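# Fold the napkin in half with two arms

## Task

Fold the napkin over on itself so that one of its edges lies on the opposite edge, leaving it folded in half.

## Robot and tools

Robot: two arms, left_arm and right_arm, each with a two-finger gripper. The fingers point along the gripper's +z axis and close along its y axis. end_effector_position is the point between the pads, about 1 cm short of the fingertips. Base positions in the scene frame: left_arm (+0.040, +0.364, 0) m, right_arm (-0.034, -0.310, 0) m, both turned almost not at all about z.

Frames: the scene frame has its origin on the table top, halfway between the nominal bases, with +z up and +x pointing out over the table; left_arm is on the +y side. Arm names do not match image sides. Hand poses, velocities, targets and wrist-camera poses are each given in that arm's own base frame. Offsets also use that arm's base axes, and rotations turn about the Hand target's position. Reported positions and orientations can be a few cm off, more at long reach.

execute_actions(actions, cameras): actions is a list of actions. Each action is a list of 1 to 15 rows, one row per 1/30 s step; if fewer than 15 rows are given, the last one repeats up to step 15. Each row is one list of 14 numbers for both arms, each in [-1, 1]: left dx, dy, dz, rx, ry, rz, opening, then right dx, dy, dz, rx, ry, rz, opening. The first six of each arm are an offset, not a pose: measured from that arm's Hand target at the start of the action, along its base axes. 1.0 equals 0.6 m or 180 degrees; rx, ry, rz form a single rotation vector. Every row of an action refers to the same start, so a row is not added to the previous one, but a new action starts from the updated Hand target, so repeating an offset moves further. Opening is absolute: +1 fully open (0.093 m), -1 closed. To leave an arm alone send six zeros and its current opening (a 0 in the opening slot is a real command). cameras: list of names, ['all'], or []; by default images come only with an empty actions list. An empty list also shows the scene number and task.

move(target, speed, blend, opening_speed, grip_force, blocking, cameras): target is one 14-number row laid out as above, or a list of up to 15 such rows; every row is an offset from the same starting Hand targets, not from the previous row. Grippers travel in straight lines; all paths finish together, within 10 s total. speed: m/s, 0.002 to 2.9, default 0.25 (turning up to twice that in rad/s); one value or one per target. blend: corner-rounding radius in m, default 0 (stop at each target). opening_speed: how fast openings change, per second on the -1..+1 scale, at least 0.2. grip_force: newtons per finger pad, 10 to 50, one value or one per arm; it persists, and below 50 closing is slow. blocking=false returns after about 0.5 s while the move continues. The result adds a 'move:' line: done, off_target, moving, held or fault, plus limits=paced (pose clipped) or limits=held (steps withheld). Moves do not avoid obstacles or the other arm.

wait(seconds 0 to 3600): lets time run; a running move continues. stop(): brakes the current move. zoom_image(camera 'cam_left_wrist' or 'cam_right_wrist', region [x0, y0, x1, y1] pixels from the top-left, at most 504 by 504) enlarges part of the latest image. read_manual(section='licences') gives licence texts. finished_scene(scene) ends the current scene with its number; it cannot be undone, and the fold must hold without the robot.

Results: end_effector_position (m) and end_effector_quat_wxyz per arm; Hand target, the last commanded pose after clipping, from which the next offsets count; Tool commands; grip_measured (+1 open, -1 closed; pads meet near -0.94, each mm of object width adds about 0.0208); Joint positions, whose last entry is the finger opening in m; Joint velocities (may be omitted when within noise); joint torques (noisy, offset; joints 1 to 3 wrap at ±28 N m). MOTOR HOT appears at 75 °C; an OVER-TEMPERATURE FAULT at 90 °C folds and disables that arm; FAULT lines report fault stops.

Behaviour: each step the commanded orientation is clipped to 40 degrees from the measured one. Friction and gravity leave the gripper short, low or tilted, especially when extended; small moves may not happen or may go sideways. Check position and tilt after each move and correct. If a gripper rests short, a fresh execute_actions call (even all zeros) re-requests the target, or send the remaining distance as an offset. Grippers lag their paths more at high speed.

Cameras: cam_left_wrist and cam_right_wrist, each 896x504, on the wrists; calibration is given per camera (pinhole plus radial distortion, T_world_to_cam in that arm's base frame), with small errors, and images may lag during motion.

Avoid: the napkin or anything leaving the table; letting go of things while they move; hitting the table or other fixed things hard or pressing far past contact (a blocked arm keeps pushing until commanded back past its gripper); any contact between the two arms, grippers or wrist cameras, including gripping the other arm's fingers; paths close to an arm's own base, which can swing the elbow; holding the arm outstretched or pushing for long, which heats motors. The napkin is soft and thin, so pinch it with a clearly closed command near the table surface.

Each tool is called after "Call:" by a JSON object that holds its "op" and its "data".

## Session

Call:
{"op": "move", "data": {"target": [-0.2, 0.2, 0.25, 0, 0, 0, 1, -0.2, -0.2, 0.25, 0, 0, 0, 1], "cameras": ["all"], "speed": 0.35}}

Scene clock: 2.53 s.
left_arm: end_effector_position=(+0.2531, -0.0957, +0.3443) grip_measured=+1.000 end_effector_quat_wxyz=(+0.414, -0.107, +0.891, -0.152) | right_arm: end_effector_position=(+0.2026, +0.0172, +0.3559) grip_measured=+1.000 end_effector_quat_wxyz=(+0.487, +0.066, +0.842, +0.223)
Joint positions: left_arm=[-0.486 1.021 1.441 -1.092 -0.201 -0.628 0.093] | right_arm=[-0.533 0.762 1.294 -1.17 -0.774 0.029 0.093]
Joint torques (N m): left_arm=[0.58 -0.94 8.36 1.76 0.08 0.16] | right_arm=[-0.87 2.09 7.82 1.39 -0.48 -0.13]
Heat: left arm: 28 °C; right arm: 29 °C.
Hand target: left_arm +0.2499, -0.0945, +0.3516; +0.417, -0.100, +0.890, -0.154 | right_arm +0.2009, +0.0195, +0.3598; +0.483, +0.060, +0.843, +0.228
Off the commanded pose: left_arm 0.008 m, 1 deg | right_arm 0.005 m, 1 deg.
move: done
cam_left_wrist: T_world_to_cam=[[0.03885, -0.93302, 0.35771, -0.22344], [-0.94518, -0.15047, -0.28981, 0.35391], [0.32423, -0.32684, -0.88772, 0.2802]] pos_world=[0.25235, -0.06364, 0.43123]
cam_right_wrist: T_world_to_cam=[[0.08987, -0.90377, -0.41848, 0.14092], [-0.85325, 0.14686, -0.5004, 0.38192], [0.51371, 0.40203, -0.75794, 0.24248]] pos_world=[0.18864, -0.02621, 0.43387]

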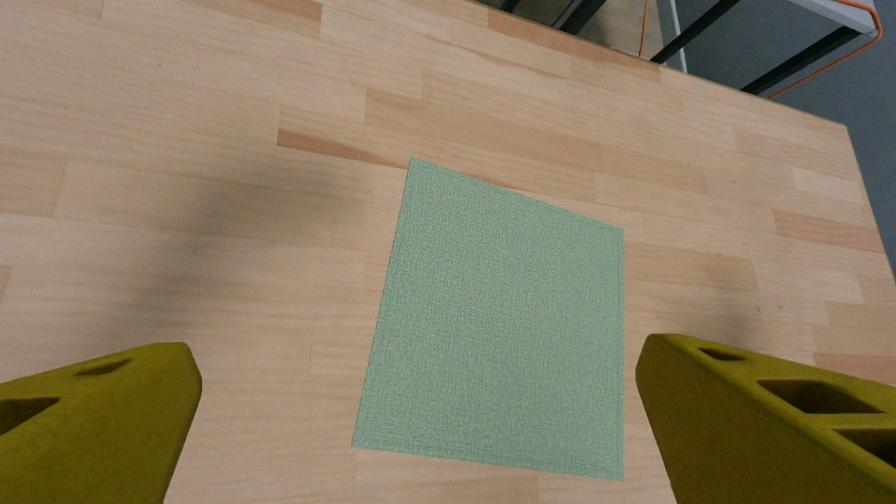

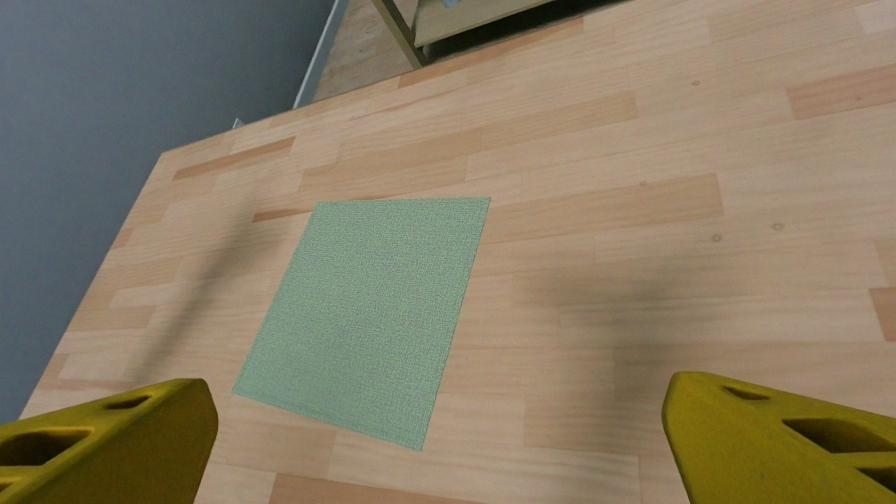

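Call:
{"op": "move", "data": {"target": [-0.0248, -0.1225, -0.486, 0.1197, 0.1868, -0.0887, 0.1, 0.1118, 0.3575, -0.4963, -0.1217, 0.2561, -0.0331, 0.06], "cameras": ["all"], "speed": 0.35}}

Scene clock: 6.57 s.
left_arm: end_effector_position=(+0.2289, -0.1606, +0.0590) grip_measured=+0.101 end_effector_quat_wxyz=(+0.119, +0.055, +0.991, +0.007) | right_arm: end_effector_position=(+0.2600, +0.2236, +0.0524) grip_measured=+0.063 end_effector_quat_wxyz=(+0.117, +0.085, +0.989, -0.019)
Joint positions: left_arm=[-0.704 1.478 0.911 -0.82 -0.154 -0.578 0.05] | right_arm=[0.811 1.779 1.207 -0.88 0.207 0.97 0.048]
Joint torques (N m): left_arm=[-0.34 -4.52 6.09 1.19 0.05 0.12] | right_arm=[0.13 -7.92 8.27 0.67 0 0.25]
Heat: left arm: 29 °C; right arm: 29 °C.
Hand target: left_arm +0.2350, -0.1680, +0.0600; +0.130, +0.060, +0.990, -0.007 | right_arm +0.2680, +0.2340, +0.0620; +0.130, +0.096, +0.987, +0.002
Off the commanded pose: left_arm 0.010 m, 2 deg | right_arm 0.016 m, 3 deg.
move: off_target (right_arm)
cam_left_wrist: T_world_to_cam=[[-0.12938, -0.99152, -0.01184, -0.13009], [-0.9431, 0.11936, 0.31036, 0.24613], [-0.30632, 0.05132, -0.95054, 0.22225]] pos_world=[0.28337, -0.16977, 0.13333]
cam_right_wrist: T_world_to_cam=[[-0.16584, -0.9851, 0.04563, 0.25564], [-0.95397, 0.17198, 0.2457, 0.23013], [-0.24988, -0.00278, -0.96827, 0.20002]] pos_world=[0.31191, 0.2128, 0.12547]

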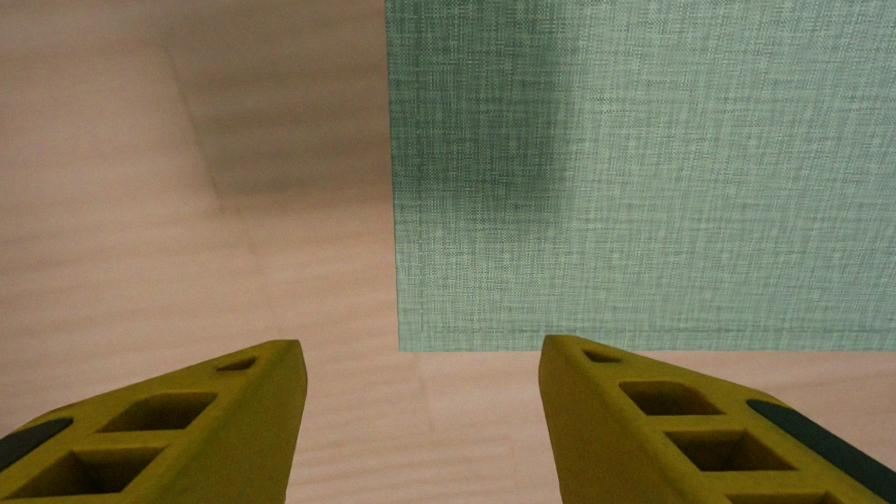

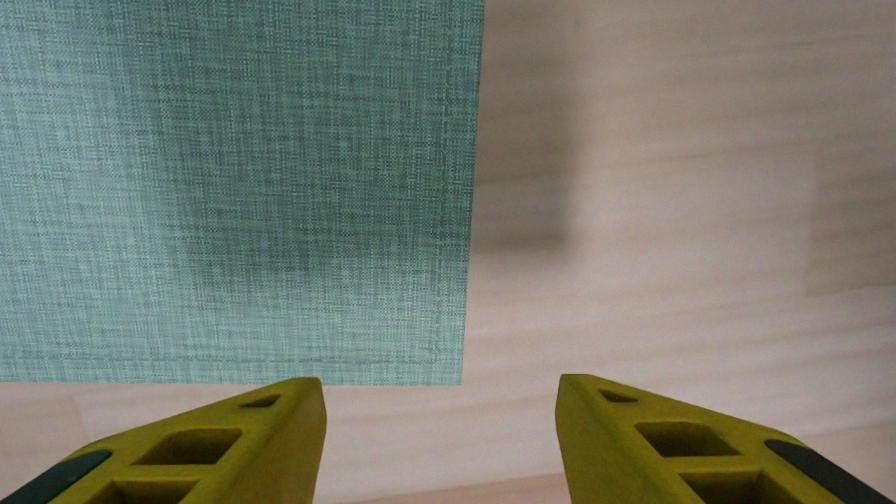

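Call:
{"op": "move", "data": {"target": [[-0.018,-0.007,-0.05,0,0,0,0.1,0.004,0.02,-0.05,0,0,0,0.06],[-0.018,-0.007,-0.11,0,0,0,0.1,0.004,0.02,-0.117,0,0,0,0.06]], "cameras": ["all"], "speed": 0.13, "blend": 0.01}}

Scene clock: 8.10 s.
left_arm: end_effector_position=(+0.2117, -0.1608, +0.0115) grip_measured=+0.101 end_effector_quat_wxyz=(+0.105, +0.071, +0.992, +0.014) | right_arm: end_effector_position=(+0.2635, +0.2368, +0.0152) grip_measured=+0.062 end_effector_quat_wxyz=(+0.123, +0.085, +0.989, -0.014)
Joint positions: left_arm=[-0.746 1.54 0.767 -0.65 -0.152 -0.592 0.05] | right_arm=[0.833 1.866 1.156 -0.731 0.213 0.99 0.048]
Joint torques (N m): left_arm=[-0.4 -0.95 2.1 2.35 -0.06 -0.1] | right_arm=[0.14 -3.48 2.36 1.74 0.01 0.24]
Heat: left arm: 29 °C; right arm: 29 °C.
Hand target: left_arm +0.2242, -0.1722, -0.0060; +0.130, +0.060, +0.990, -0.007 | right_arm +0.2704, +0.2460, -0.0082; +0.130, +0.096, +0.987, +0.002
Off the commanded pose: left_arm 0.024 m, 4 deg | right_arm 0.026 m, 2 deg.
move: off_target (left_arm, right_arm)
cam_left_wrist: T_world_to_cam=[[-0.15786, -0.98709, -0.02692, -0.12613], [-0.93057, 0.13959, 0.33847, 0.245], [-0.33034, 0.07848, -0.94059, 0.18122]] pos_world=[0.26794, -0.17292, 0.08413]
cam_right_wrist: T_world_to_cam=[[-0.16511, -0.98564, 0.03524, 0.27105], [-0.95727, 0.16875, 0.23485, 0.24207], [-0.23743, 0.00504, -0.97139, 0.15981]] pos_world=[0.31443, 0.22551, 0.08884]

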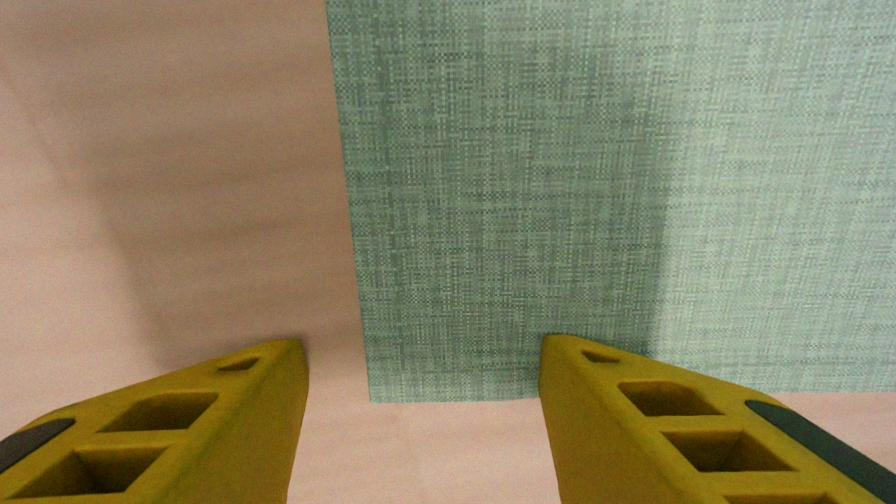

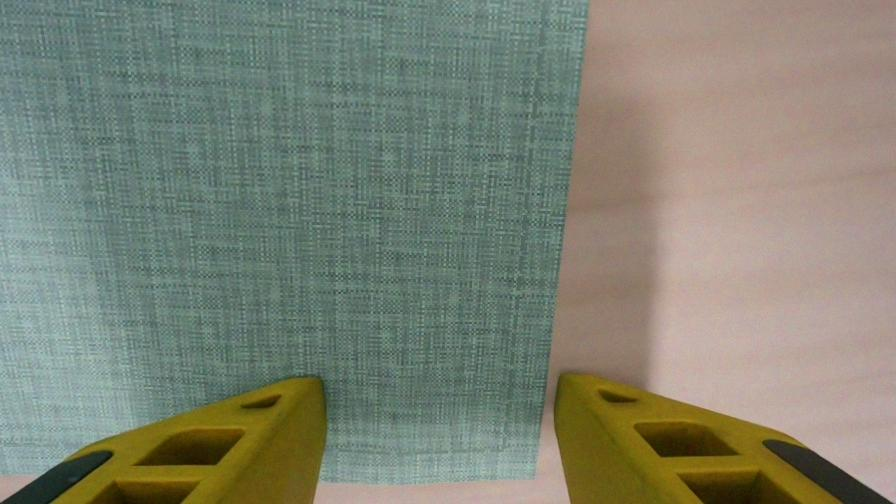

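Call:
{"op": "move", "data": {"target": [0,0,0,0,0,0,-1,0,-0.006,-0.005,0.014,0,0,-1], "cameras": ["all"], "opening_speed": 0.7}}

Scene clock: 10.47 s.
left_arm: end_effector_position=(+0.2162, -0.1759, +0.0109) grip_measured=-0.988 end_effector_quat_wxyz=(+0.118, +0.069, +0.990, -0.018) | right_arm: end_effector_position=(+0.2697, +0.2387, +0.0147) grip_measured=-0.984 end_effector_quat_wxyz=(+0.144, +0.093, +0.985, +0.013)
Joint positions: left_arm=[-0.756 1.543 0.759 -0.581 -0.121 -0.605 0] | right_arm=[0.823 1.835 1.101 -0.636 0.213 0.99 0]
Joint torques (N m): left_arm=[0.5 -1.05 2.52 1.79 -0.4 -0.04] | right_arm=[-0.99 -3.03 2.3 1.56 -0.26 0.07]
Heat: left arm: 29 °C; right arm: 29 °C.
Hand target: left_arm +0.2242, -0.1722, -0.0060; +0.130, +0.060, +0.990, -0.007 | right_arm +0.2704, +0.2424, -0.0112; +0.128, +0.098, +0.987, +0.024
Off the commanded pose: left_arm 0.019 m, 2 deg | right_arm 0.026 m, 2 deg.
move: off_target (right_arm)
cam_left_wrist: T_world_to_cam=[[-0.16207, -0.98622, 0.03332, -0.14003], [-0.93699, 0.16439, 0.30826, 0.25754], [-0.30949, 0.01874, -0.95072, 0.16848]] pos_world=[0.27076, -0.18359, 0.08546]
cam_right_wrist: T_world_to_cam=[[-0.17443, -0.98437, -0.02414, 0.27703], [-0.96607, 0.16634, 0.19761, 0.25131], [-0.19051, 0.05779, -0.97998, 0.13566]] pos_world=[0.31695, 0.22306, 0.08997]

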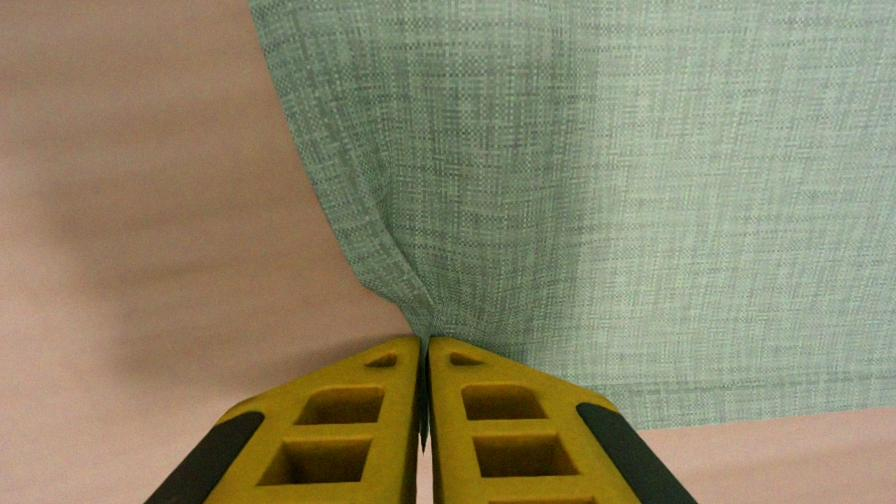

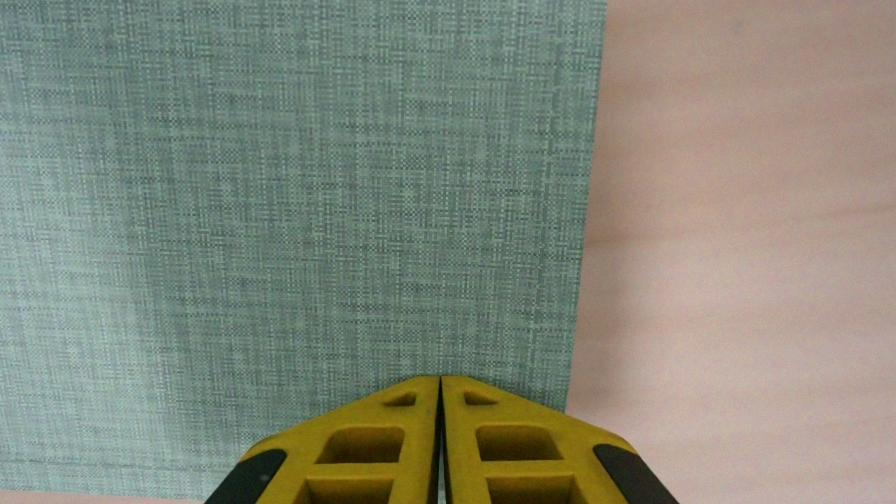

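Call:
{"op": "move", "data": {"target": [[0,0,0,0,0,0,-1,-0.0,-0.0,0.07,0,0,0,0.06],[0,0,0,0,0,0,-1,-0.004,-0.018,0.09,0,0,0,0.06],[0,0,0,0,0,0,-1,-0.004,-0.012,-0.003,0,0,0,0.06]], "cameras": ["cam_right_wrist"], "speed": 0.15}}

Scene clock: 13.17 s.
left_arm: end_effector_position=(+0.2162, -0.1759, +0.0109) grip_measured=-0.988 end_effector_quat_wxyz=(+0.118, +0.069, +0.990, -0.018) | right_arm: end_effector_position=(+0.2620, +0.2275, +0.0139) grip_measured=+0.057 end_effector_quat_wxyz=(+0.129, +0.100, +0.987, +0.007)
Joint positions: left_arm=[-0.756 1.543 0.759 -0.581 -0.121 -0.605 0] | right_arm=[0.81 1.811 1.073 -0.661 0.196 0.994 0.048]
Joint torques (N m): left_arm=[0.51 -1.05 2.52 1.78 -0.4 -0.04] | right_arm=[-0.57 -2.39 1.61 1.91 -0.12 0]
Heat: left arm: 29 °C; right arm: 30 °C.
Hand target: left_arm +0.2242, -0.1722, -0.0060; +0.130, +0.060, +0.990, -0.007 | right_arm +0.2680, +0.2352, -0.0130; +0.128, +0.098, +0.987, +0.024
Off the commanded pose: left_arm 0.019 m, 2 deg | right_arm 0.029 m, 2 deg.
move: off_target (right_arm)
cam_right_wrist: T_world_to_cam=[[-0.1898, -0.98176, -0.01105, 0.26787], [-0.95687, 0.18244, 0.22607, 0.23941], [-0.21993, 0.05349, -0.97405, 0.14258]] pos_world=[0.31129, 0.21167, 0.08772]

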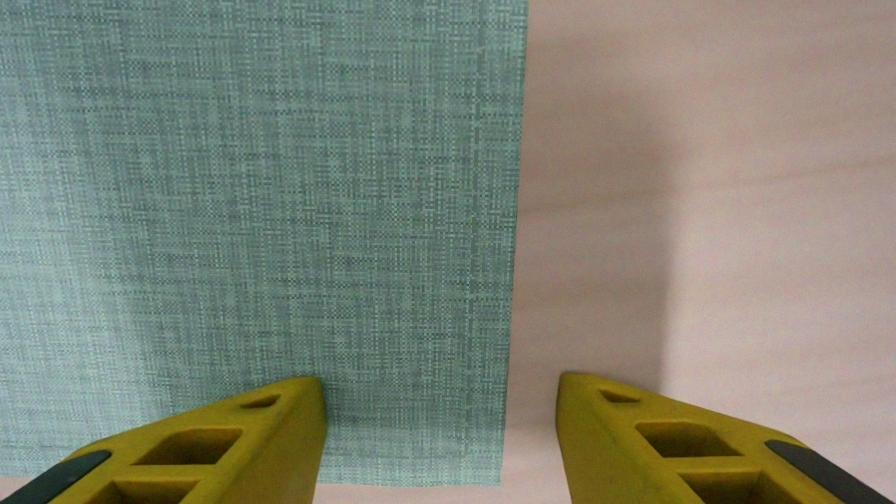

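Gap about 11 mm, level roll. Close.

Call:
{"op": "move", "data": {"target": [0,0,0,0,0,0,-1,0,0,-0.003,0.006,0,0,-1], "cameras": ["cam_right_wrist"], "opening_speed": 0.7}}

Scene clock: 15.33 s.
left_arm: end_effector_position=(+0.2162, -0.1759, +0.0109) grip_measured=-0.988 end_effector_quat_wxyz=(+0.118, +0.069, +0.990, -0.018) | right_arm: end_effector_position=(+0.2683, +0.2296, +0.0143) grip_measured=-0.983 end_effector_quat_wxyz=(+0.147, +0.101, +0.984, +0.021)
Joint positions: left_arm=[-0.756 1.543 0.759 -0.581 -0.121 -0.605 0] | right_arm=[0.805 1.799 1.049 -0.603 0.205 0.987 0]
Joint torques (N m): left_arm=[0.5 -1.05 2.52 1.78 -0.4 -0.04] | right_arm=[-0.9 -1.89 2.09 1.68 -0.34 -0.04]
Heat: left arm: 29 °C; right arm: 29 °C.
Hand target: left_arm +0.2242, -0.1722, -0.0060; +0.130, +0.060, +0.990, -0.007 | right_arm +0.2680, +0.2352, -0.0148; +0.127, +0.100, +0.986, +0.033
Off the commanded pose: left_arm 0.019 m, 2 deg | right_arm 0.030 m, 3 deg.
move: off_target (right_arm)
cam_right_wrist: T_world_to_cam=[[-0.18781, -0.98127, -0.04277, 0.27098], [-0.9651, 0.17627, 0.19369, 0.24911], [-0.18252, 0.07766, -0.98013, 0.12884]] pos_world=[0.31482, 0.212, 0.08962]

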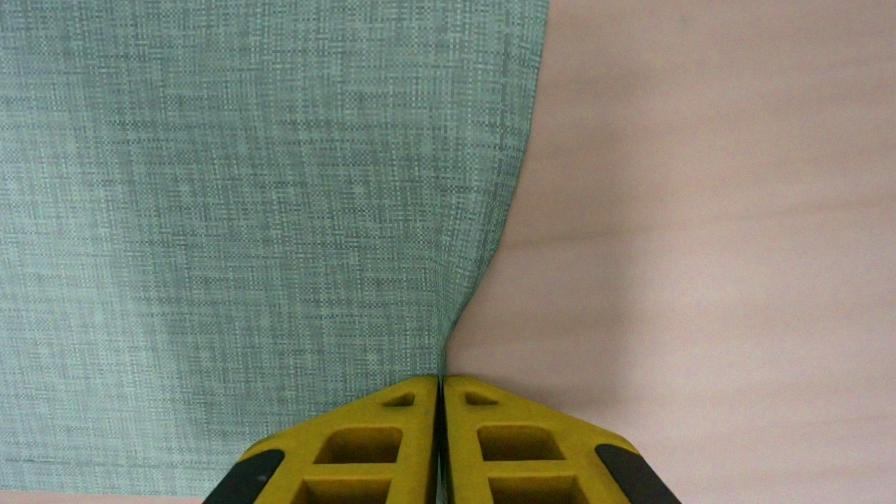

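Call:
{"op": "move", "data": {"target": [[0.05,-0.012,0.138,0,0,0,-1,0.05,-0.009,0.157,0,0,0,-1],[0.165,-0.027,0.222,-0.004,-0.033,0,-1,0.163,-0.03,0.24,-0.008,-0.033,0,-1],[0.298,-0.043,0.238,-0.01,-0.083,0,-1,0.295,-0.055,0.257,-0.021,-0.082,0,-1],[0.447,-0.062,0.188,-0.016,-0.132,0,-1,0.442,-0.082,0.207,-0.034,-0.131,0,-1],[0.575,-0.075,0.075,-0.0203,-0.1654,0,-1,0.56,-0.103,0.097,-0.042,-0.164,0,-1]], "cameras": ["all"], "speed": 0.18, "blend": [0.02,0.03,0.03,0.03,0]}}

Scene clock: 19.90 s.
left_arm: end_effector_position=(+0.5462, -0.2175, +0.0222) grip_measured=-0.989 end_effector_quat_wxyz=(+0.343, +0.064, +0.937, -0.022) | right_arm: end_effector_position=(+0.5875, +0.1760, +0.0288) grip_measured=-0.983 end_effector_quat_wxyz=(+0.350, +0.077, +0.934, -0.007)
Joint positions: left_arm=[-0.434 2.338 1.711 -0.265 -0.193 -0.23 0] | right_arm=[0.374 2.457 1.952 -0.409 0.306 0.434 0]
Joint torques (N m): left_arm=[0.62 -10.95 10.1 2.37 -0.26 0.13] | right_arm=[-0.88 -12.92 9.5 1.97 0.2 -0.1]
Heat: left arm: 30 °C; right arm: 31 °C.
Hand target: left_arm +0.5692, -0.2172, +0.0390; +0.382, +0.056, +0.922, -0.023 | right_arm +0.6040, +0.1734, +0.0434; +0.380, +0.079, +0.921, -0.007
Off the commanded pose: left_arm 0.028 m, 5 deg | right_arm 0.022 m, 4 deg.
move: off_target (left_arm, right_arm)
cam_left_wrist: T_world_to_cam=[[-0.15938, -0.98722, 0.00088, -0.12892], [-0.97626, 0.15748, -0.14873, 0.60011], [0.14669, -0.02456, -0.98888, 0.0244]] pos_world=[0.56173, -0.22118, 0.1135]
cam_right_wrist: T_world_to_cam=[[-0.15708, -0.9875, -0.0128, 0.26112], [-0.96145, 0.15587, -0.22655, 0.57735], [0.22571, -0.02328, -0.97392, -0.01682]] pos_world=[0.59991, 0.16747, 0.11776]

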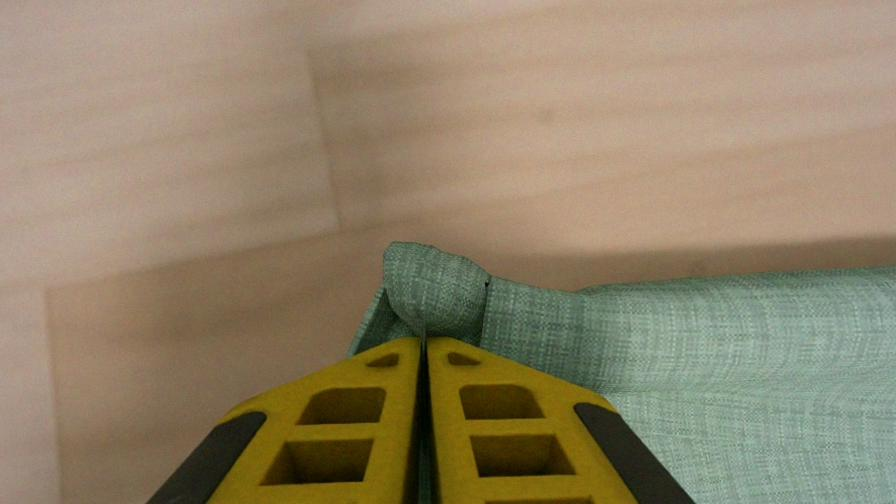

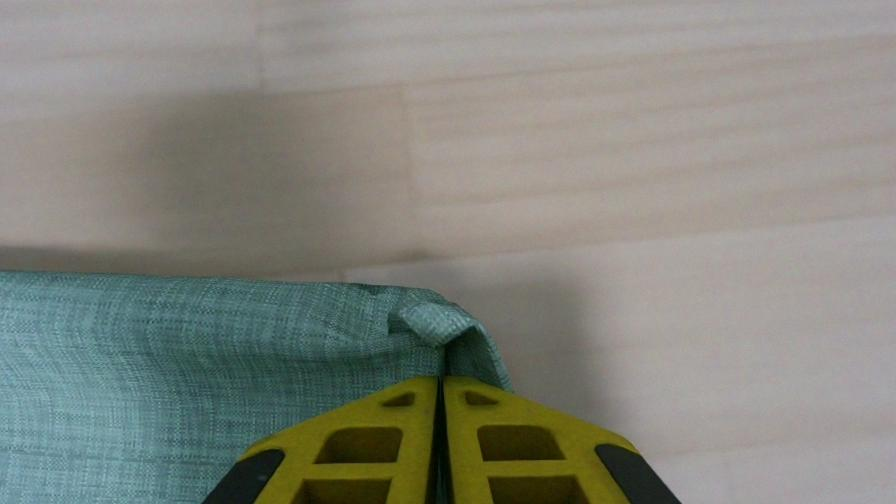

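Call:
{"op": "move", "data": {"target": [[0,0,-0.01,0,0,0,-0.55,0,0,-0.01,0,0,0,-0.55],[0.05,0,0.12,0,0,0,-0.55,0.03,0,0.12,0,0,0,-0.55],[0.0,0,0.24,0,0,0,-0.55,-0.03,0,0.24,0,0,0,-0.55]], "cameras": ["all"], "speed": 0.15, "opening_speed": 0.5}}

Scene clock: 26.77 s.
left_arm: end_effector_position=(+0.5693, -0.2187, +0.1335) grip_measured=-0.551 end_effector_quat_wxyz=(+0.346, +0.065, +0.936, -0.017) | right_arm: end_effector_position=(+0.5905, +0.1759, +0.1578) grip_measured=-0.553 end_effector_quat_wxyz=(+0.363, +0.074, +0.929, -0.007)
Joint positions: left_arm=[-0.42 2.354 2.188 -0.721 -0.195 -0.212 0.019] | right_arm=[0.374 2.423 2.389 -0.851 0.314 0.421 0.019]
Joint torques (N m): left_arm=[-0.28 -18.35 10.06 1.49 -0.23 -0.05] | right_arm=[0.1 -16.99 8.92 1.23 0.21 0.15]
Heat: left arm: 31 °C; right arm: 35 °C.
Hand target: left_arm +0.5692, -0.2172, +0.1830; +0.382, +0.056, +0.922, -0.023 | right_arm +0.5860, +0.1734, +0.1874; +0.380, +0.079, +0.921, -0.007
Off the commanded pose: left_arm 0.050 m, 5 deg | right_arm 0.030 m, 2 deg.
move: off_target (left_arm, right_arm)
cam_left_wrist: T_world_to_cam=[[-0.15864, -0.98728, -0.01097, -0.12533], [-0.97545, 0.15844, -0.15297, 0.63973], [0.15276, -0.01356, -0.98817, 0.12985]] pos_world=[0.5843, -0.22333, 0.2248]
cam_right_wrist: T_world_to_cam=[[-0.1513, -0.9884, -0.01315, 0.25991], [-0.95544, 0.14964, -0.25445, 0.61148], [0.25346, -0.02594, -0.967, 0.09115]] pos_world=[0.60045, 0.16776, 0.24715]

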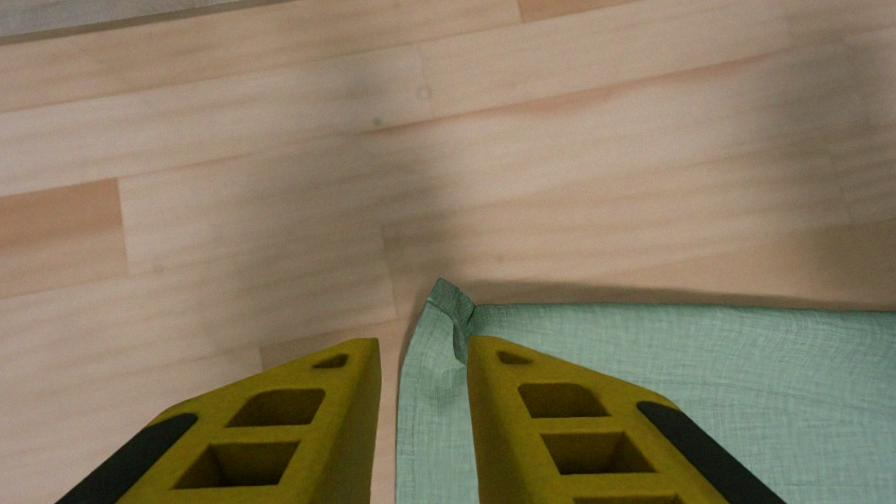

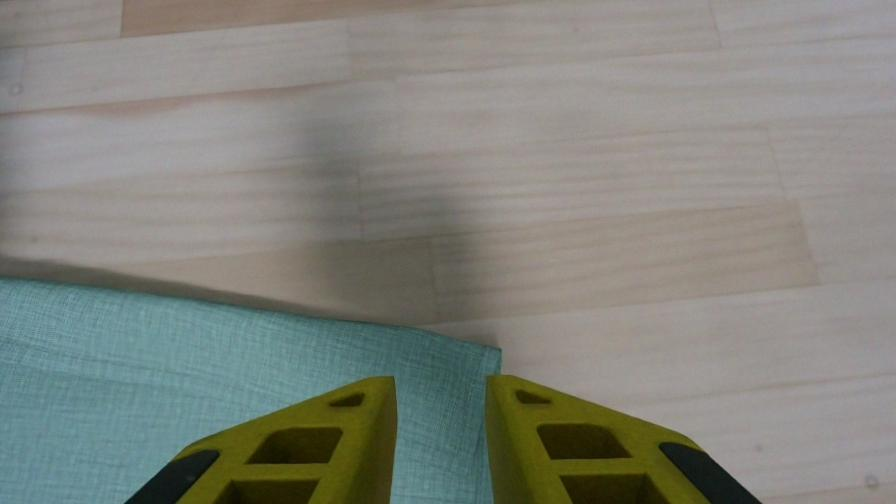

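Call:
{"op": "move", "data": {"target": [-0.17,0,0.05,0,0,0,-0.3,-0.17,0,0.03,0,0,0,-0.3], "cameras": ["all"], "speed": 0.3}}

Scene clock: 28.80 s.
left_arm: end_effector_position=(+0.4620, -0.2190, +0.1887) grip_measured=-0.302 end_effector_quat_wxyz=(+0.346, +0.073, +0.935, -0.014) | right_arm: end_effector_position=(+0.4767, +0.1749, +0.1862) grip_measured=-0.303 end_effector_quat_wxyz=(+0.348, +0.060, +0.936, -0.018)
Joint positions: left_arm=[-0.528 1.925 1.74 -0.721 -0.261 -0.281 0.031] | right_arm=[0.472 1.951 1.771 -0.77 0.371 0.48 0.031]
Joint torques (N m): left_arm=[0.42 -12.97 6.57 2.2 -0.33 -0.07] | right_arm=[-0.53 -12.23 6.57 1.96 0.26 0.24]
Heat: left arm: 32 °C; right arm: 36 °C.
Hand target: left_arm +0.4672, -0.2172, +0.2130; +0.382, +0.056, +0.922, -0.023 | right_arm +0.4840, +0.1734, +0.2054; +0.380, +0.079, +0.921, -0.007
Off the commanded pose: left_arm 0.025 m, 5 deg | right_arm 0.021 m, 5 deg.
move: off_target (left_arm, right_arm)
cam_left_wrist: T_world_to_cam=[[-0.17206, -0.98487, -0.02086, -0.1334], [-0.9729, 0.17321, -0.15317, 0.54577], [0.15447, -0.00606, -0.98798, 0.20161]] pos_world=[0.47688, -0.22469, 0.27999]
cam_right_wrist: T_world_to_cam=[[-0.1325, -0.99099, 0.01967, 0.22749], [-0.96663, 0.1248, -0.22374, 0.51405], [0.21927, -0.04866, -0.97445, 0.16912]] pos_world=[0.48996, 0.16952, 0.27533]

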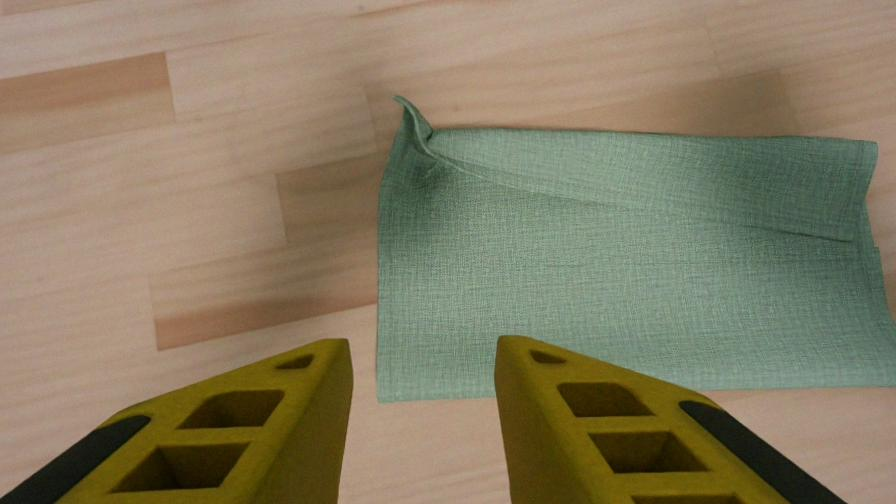

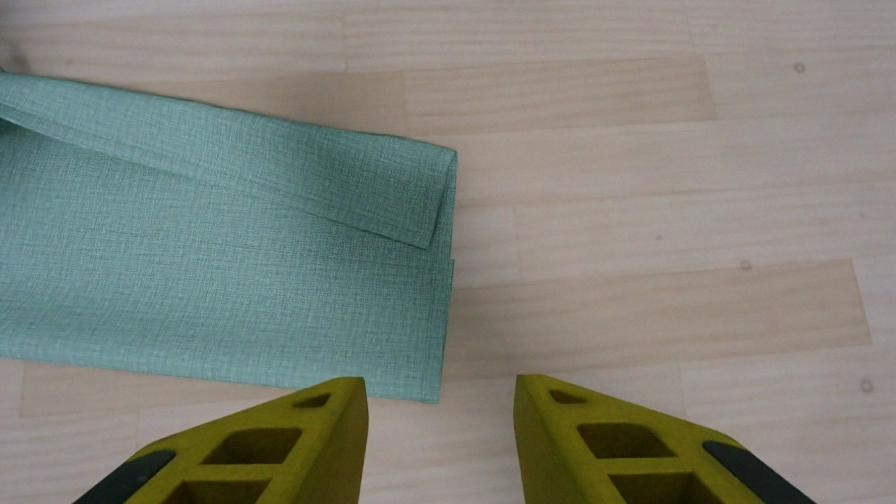

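Call:
{"op": "move", "data": {"target": [0.243,-0.005,-0.23,0,0,0,0.1,0,0,0,0,0,0,0.06], "cameras": ["cam_left_wrist"], "speed": 0.25}}

Scene clock: 31.77 s.
left_arm: end_effector_position=(+0.5994, -0.2169, +0.0600) grip_measured=+0.099 end_effector_quat_wxyz=(+0.357, +0.054, +0.932, -0.013) | right_arm: end_effector_position=(+0.4768, +0.1747, +0.1863) grip_measured=+0.057 end_effector_quat_wxyz=(+0.348, +0.060, +0.935, -0.019)
Joint positions: left_arm=[-0.4 2.496 2.132 -0.5 -0.203 -0.209 0.05] | right_arm=[0.472 1.951 1.771 -0.77 0.372 0.48 0.048]
Joint torques (N m): left_arm=[0.21 -12.55 10.71 2.07 0.07 0.12] | right_arm=[-0.58 -12.22 6.57 1.96 0.26 0.24]
Heat: left arm: 33 °C; right arm: 36 °C.
Hand target: left_arm +0.6130, -0.2202, +0.0750; +0.382, +0.056, +0.922, -0.023 | right_arm +0.4840, +0.1734, +0.2054; +0.380, +0.079, +0.921, -0.007
Off the commanded pose: left_arm 0.021 m, 3 deg | right_arm 0.020 m, 5 deg.
move: off_target (left_arm)
cam_left_wrist: T_world_to_cam=[[-0.13601, -0.99063, -0.01228, -0.1338], [-0.97463, 0.13602, -0.17774, 0.65367], [0.17774, -0.01221, -0.984, 0.03769]] pos_world=[0.61219, -0.221, 0.15162]

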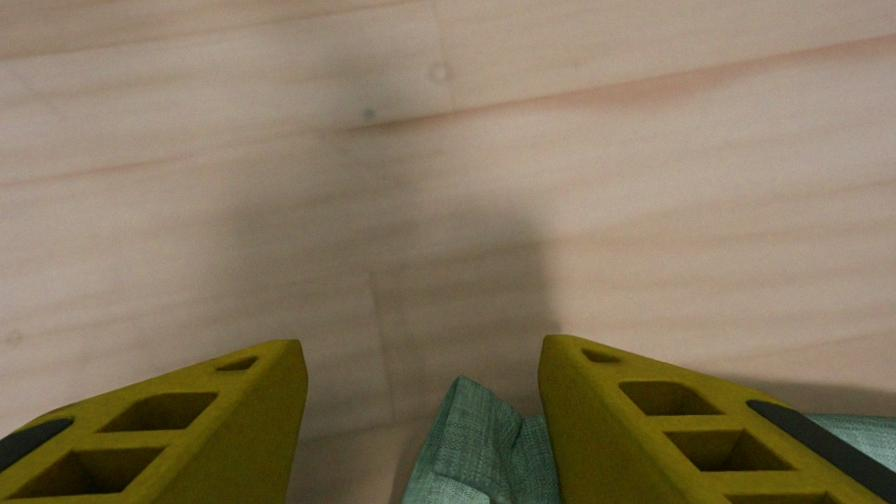

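Call:
{"op": "move", "data": {"target": [[-0.03,-0.008,-0.03,0,0,0,0.1,0,0,0,0,0,0,0.06],[-0.03,-0.008,-0.08,0,0,0,0.1,0,0,0,0,0,0,0.06]], "cameras": ["cam_left_wrist"], "speed": 0.15}}

Call:
{"op": "move", "data": {"target": [0,0,0,0,0,0,-1,0,0,0,0,0,0,0.06], "cameras": ["cam_left_wrist"], "opening_speed": 0.7}}

Scene clock: 33.67 s.
left_arm: end_effector_position=(+0.5890, -0.2230, +0.0185) grip_measured=+0.099 end_effector_quat_wxyz=(+0.362, +0.060, +0.930, -0.018) | right_arm: end_effector_position=(+0.4768, +0.1747, +0.1863) grip_measured=+0.057 end_effector_quat_wxyz=(+0.348, +0.060, +0.935, -0.019)
Joint positions: left_arm=[-0.416 2.494 1.954 -0.312 -0.203 -0.21 0.05] | right_arm=[0.472 1.951 1.771 -0.77 0.372 0.48 0.048]
Joint torques (N m): left_arm=[-0.42 -14.22 5.97 2.31 -0.11 -0.02] | right_arm=[-0.58 -12.23 6.57 1.95 0.26 0.24]
Heat: left arm: 34 °C; right arm: 36 °C.
Hand target: left_arm +0.5950, -0.2250, +0.0270; +0.382, +0.056, +0.922, -0.023 | right_arm +0.4840, +0.1734, +0.2054; +0.380, +0.079, +0.921, -0.007
Off the commanded pose: left_arm 0.011 m, 3 deg | right_arm 0.020 m, 5 deg.
move: off_target (left_arm)
cam_left_wrist: T_world_to_cam=[[-0.14996, -0.98866, -0.00847, -0.13316], [-0.97081, 0.14887, -0.18804, 0.63791], [0.18717, -0.01997, -0.98213, -0.00865]] pos_world=[0.60094, -0.22679, 0.11033]

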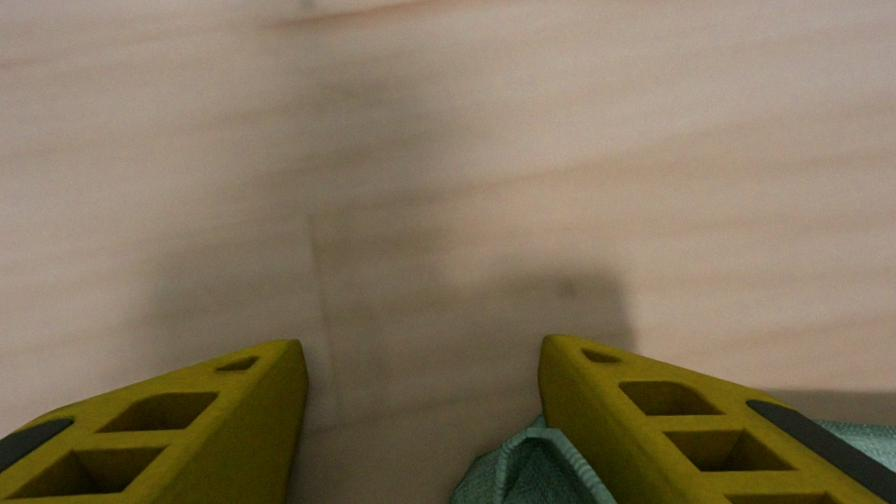

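Scene clock: 35.77 s.
left_arm: end_effector_position=(+0.5889, -0.2240, +0.0188) grip_measured=-0.989 end_effector_quat_wxyz=(+0.363, +0.061, +0.930, -0.018) | right_arm: end_effector_position=(+0.4768, +0.1747, +0.1863) grip_measured=+0.057 end_effector_quat_wxyz=(+0.348, +0.060, +0.935, -0.019)
Joint positions: left_arm=[-0.417 2.494 1.954 -0.311 -0.203 -0.21 0] | right_arm=[0.472 1.951 1.771 -0.77 0.372 0.48 0.048]
Joint torques (N m): left_arm=[-0.28 -14.19 5.97 2.3 -0.11 -0.02] | right_arm=[-0.58 -12.21 6.56 1.95 0.26 0.24]
Heat: left arm: 34 °C; right arm: 36 °C.
Hand target: left_arm +0.5950, -0.2250, +0.0270; +0.382, +0.056, +0.922, -0.023 | right_arm +0.4840, +0.1734, +0.2054; +0.380, +0.079, +0.921, -0.007
Off the commanded pose: left_arm 0.010 m, 2 deg | right_arm 0.020 m, 5 deg.
move: done
cam_left_wrist: T_world_to_cam=[[-0.15148, -0.98843, -0.00804, -0.13316], [-0.97032, 0.15024, -0.18951, 0.63807], [0.18853, -0.02091, -0.98184, -0.00939]] pos_world=[0.60073, -0.22768, 0.11063]

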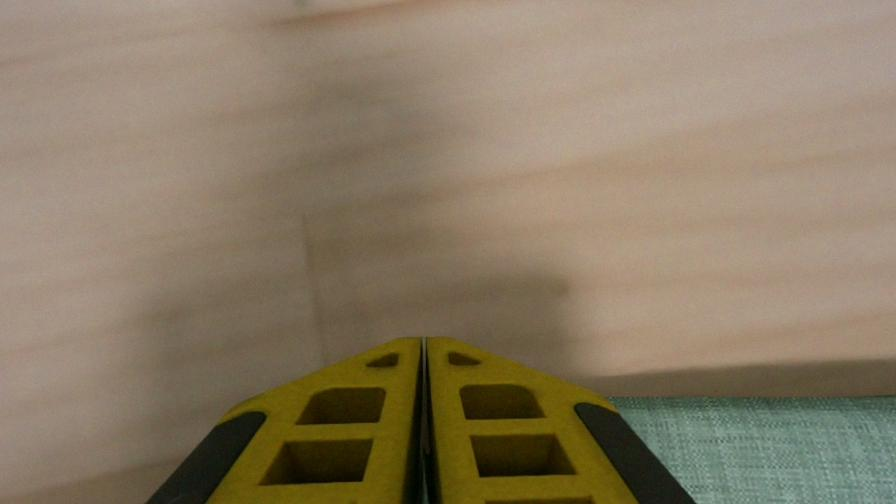

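Call:
{"op": "move", "data": {"target": [[0,0,0,0,0,0,0.1,0,0,0,0,0,0,0.06],[-0.04,-0.004,0.1,0,0,0,0.1,0,0,0,0,0,0,0.06]], "cameras": ["cam_left_wrist"], "speed": 0.2}}

Scene clock: 38.83 s.
left_arm: end_effector_position=(+0.5744, -0.2287, +0.0550) grip_measured=+0.099 end_effector_quat_wxyz=(+0.365, +0.066, +0.929, -0.022) | right_arm: end_effector_position=(+0.4768, +0.1747, +0.1863) grip_measured=+0.057 end_effector_quat_wxyz=(+0.348, +0.060, +0.935, -0.019)
Joint positions: left_arm=[-0.434 2.394 1.918 -0.369 -0.204 -0.215 0.05] | right_arm=[0.472 1.951 1.771 -0.77 0.372 0.48 0.048]
Joint torques (N m): left_arm=[-0.18 -18.67 6.17 1.55 -0.28 -0.07] | right_arm=[-0.57 -12.22 6.57 1.96 0.26 0.24]
Heat: left arm: 37 °C; right arm: 37 °C.
Hand target: left_arm +0.5710, -0.2274, +0.0870; +0.382, +0.056, +0.922, -0.023 | right_arm +0.4840, +0.1734, +0.2054; +0.380, +0.079, +0.921, -0.007
Off the commanded pose: left_arm 0.032 m, 2 deg | right_arm 0.020 m, 5 deg.
move: off_target (left_arm)
cam_left_wrist: T_world_to_cam=[[-0.16381, -0.98648, -0.00483, -0.13238], [-0.96755, 0.16162, -0.19423, 0.63276], [0.19239, -0.02715, -0.98094, 0.02516]] pos_world=[0.5857, -0.23217, 0.14694]

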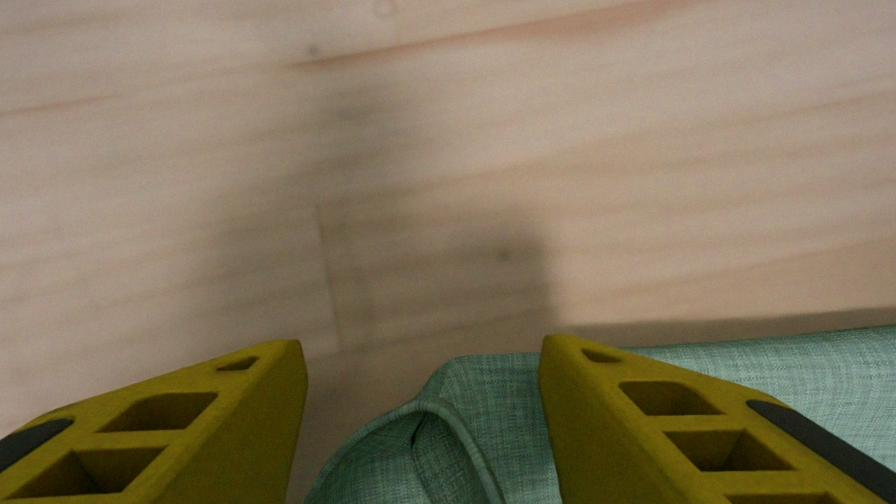

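Call:
{"op": "move", "data": {"target": [-0.16,-0.0,0.17,0,0,0,0.1,0,0,0,0,0,0,0.06], "cameras": ["all"], "speed": 0.25}}

Scene clock: 42.27 s.
left_arm: end_effector_position=(+0.4802, -0.2335, +0.1730) grip_measured=+0.099 end_effector_quat_wxyz=(+0.372, +0.067, +0.925, -0.026) | right_arm: end_effector_position=(+0.4768, +0.1747, +0.1863) grip_measured=+0.057 end_effector_quat_wxyz=(+0.348, +0.060, +0.935, -0.019)
Joint positions: left_arm=[-0.537 1.972 1.706 -0.579 -0.27 -0.29 0.05] | right_arm=[0.472 1.951 1.771 -0.77 0.372 0.48 0.048]
Joint torques (N m): left_arm=[0.14 -13.56 6.71 1.54 -0.32 -0.07] | right_arm=[-0.57 -12.23 6.56 1.96 0.26 0.24]
Heat: left arm: 38 °C; right arm: 37 °C.
Hand target: left_arm +0.4750, -0.2274, +0.1890; +0.382, +0.056, +0.922, -0.023 | right_arm +0.4840, +0.1734, +0.2054; +0.380, +0.079, +0.921, -0.007
Off the commanded pose: left_arm 0.018 m, 2 deg | right_arm 0.020 m, 5 deg.
move: off_target (left_arm)
cam_left_wrist: T_world_to_cam=[[-0.16805, -0.98578, -0.00013, -0.1506], [-0.9636, 0.1643, -0.2109, 0.56692], [0.20792, -0.03532, -0.97751, 0.14886]] pos_world=[0.49002, -0.23634, 0.26505]
cam_right_wrist: T_world_to_cam=[[-0.13339, -0.99085, 0.02073, 0.22751], [-0.9664, 0.1254, -0.22439, 0.51405], [0.21974, -0.04996, -0.97428, 0.16915]] pos_world=[0.48995, 0.16942, 0.27544]

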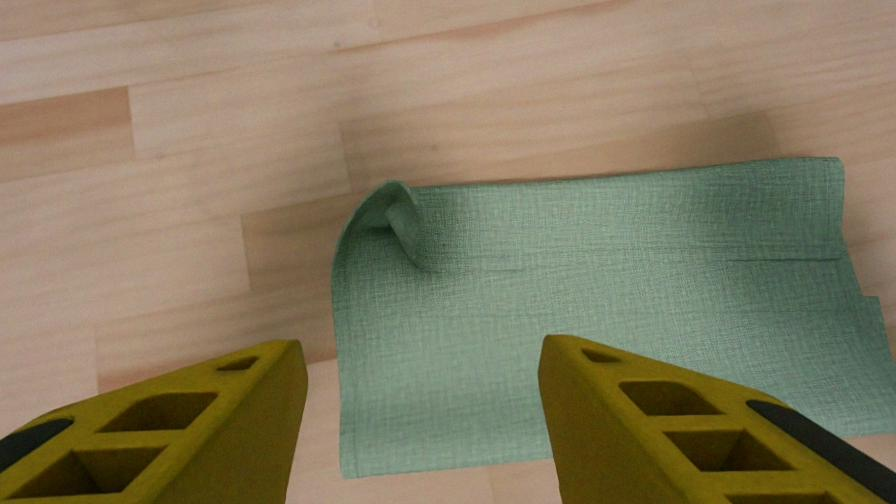

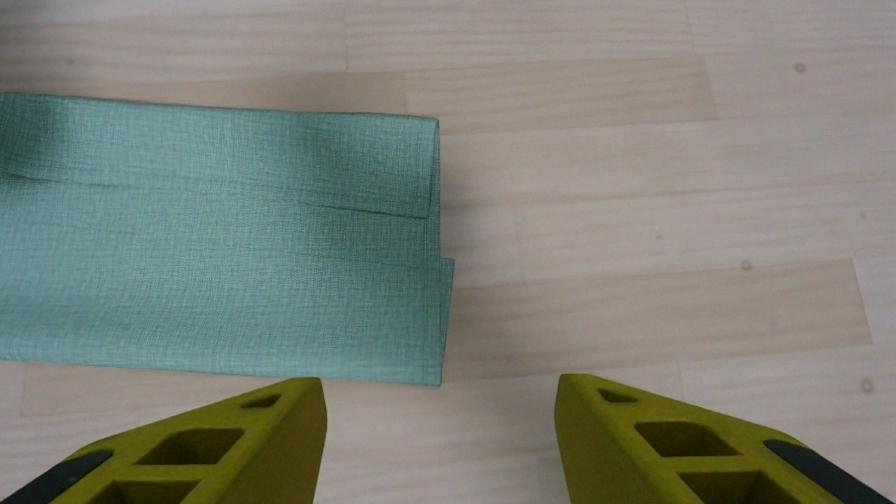

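Call:
{"op": "move", "data": {"target": [[0.128,-0.006,-0.18,0,0,0,0.1,0,0,0,0,0,0,0.06],[0.128,-0.006,-0.268,0,0,0,0.1,0,0,0,0,0,0,0.06]], "cameras": ["cam_left_wrist"], "speed": 0.2, "blend": 0.01}}

Scene clock: 45.03 s.
left_arm: end_effector_position=(+0.5425, -0.2274, +0.0239) grip_measured=+0.099 end_effector_quat_wxyz=(+0.362, +0.054, +0.931, -0.012) | right_arm: end_effector_position=(+0.4768, +0.1747, +0.1863) grip_measured=+0.057 end_effector_quat_wxyz=(+0.348, +0.060, +0.935, -0.019)
Joint positions: left_arm=[-0.468 2.33 1.68 -0.216 -0.25 -0.259 0.05] | right_arm=[0.472 1.951 1.771 -0.77 0.372 0.48 0.048]
Joint torques (N m): left_arm=[0.23 -11.49 6.58 2.42 0.04 0.13] | right_arm=[-0.58 -12.22 6.57 1.96 0.26 0.24]
Heat: left arm: 38 °C; right arm: 37 °C.
Hand target: left_arm +0.5518, -0.2310, +0.0282; +0.382, +0.056, +0.922, -0.023 | right_arm +0.4840, +0.1734, +0.2054; +0.380, +0.079, +0.921, -0.007
Off the commanded pose: left_arm 0.011 m, 3 deg | right_arm 0.020 m, 5 deg.
move: off_target (left_arm)
cam_left_wrist: T_world_to_cam=[[-0.13503, -0.99074, -0.0138, -0.1529], [-0.97306, 0.13522, -0.18675, 0.59243], [0.18689, -0.01179, -0.98231, 0.00733]] pos_world=[0.55445, -0.2315, 0.11573]

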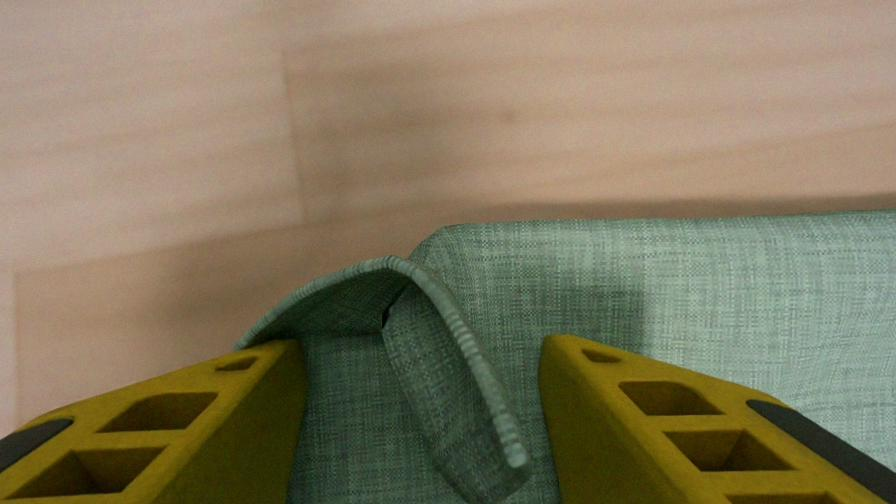

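Call:
{"op": "move", "data": {"target": [0,0,0,0,0,0,-1,0,0,0,0,0,0,0.06], "cameras": ["cam_left_wrist"], "opening_speed": 0.7}}

Scene clock: 47.77 s.
left_arm: end_effector_position=(+0.5421, -0.2285, +0.0238) grip_measured=-0.989 end_effector_quat_wxyz=(+0.362, +0.055, +0.931, -0.013) | right_arm: end_effector_position=(+0.4768, +0.1747, +0.1863) grip_measured=+0.057 end_effector_quat_wxyz=(+0.348, +0.060, +0.935, -0.019)
Joint positions: left_arm=[-0.469 2.33 1.68 -0.216 -0.249 -0.259 0] | right_arm=[0.472 1.951 1.771 -0.77 0.372 0.48 0.048]
Joint torques (N m): left_arm=[0.2 -11.49 6.6 2.42 0.03 0.13] | right_arm=[-0.59 -12.22 6.57 1.96 0.26 0.24]
Heat: left arm: 39 °C; right arm: 38 °C.
Hand target: left_arm +0.5518, -0.2310, +0.0282; +0.382, +0.056, +0.922, -0.023 | right_arm +0.4840, +0.1734, +0.2054; +0.380, +0.079, +0.921, -0.007
Off the commanded pose: left_arm 0.011 m, 3 deg | right_arm 0.020 m, 5 deg.
move: done
cam_left_wrist: T_world_to_cam=[[-0.13755, -0.99041, -0.01265, -0.1526], [-0.9728, 0.13749, -0.18644, 0.5925], [0.18639, -0.01334, -0.98238, 0.00722]] pos_world=[0.55405, -0.2325, 0.11563]

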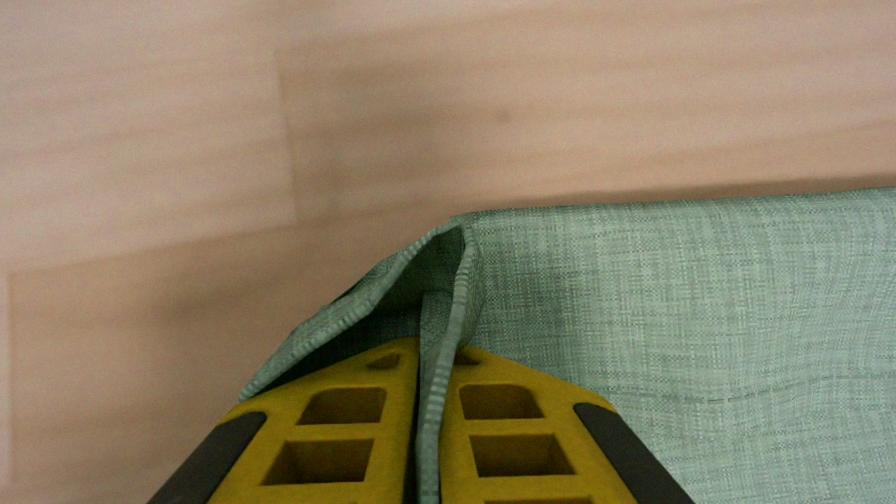

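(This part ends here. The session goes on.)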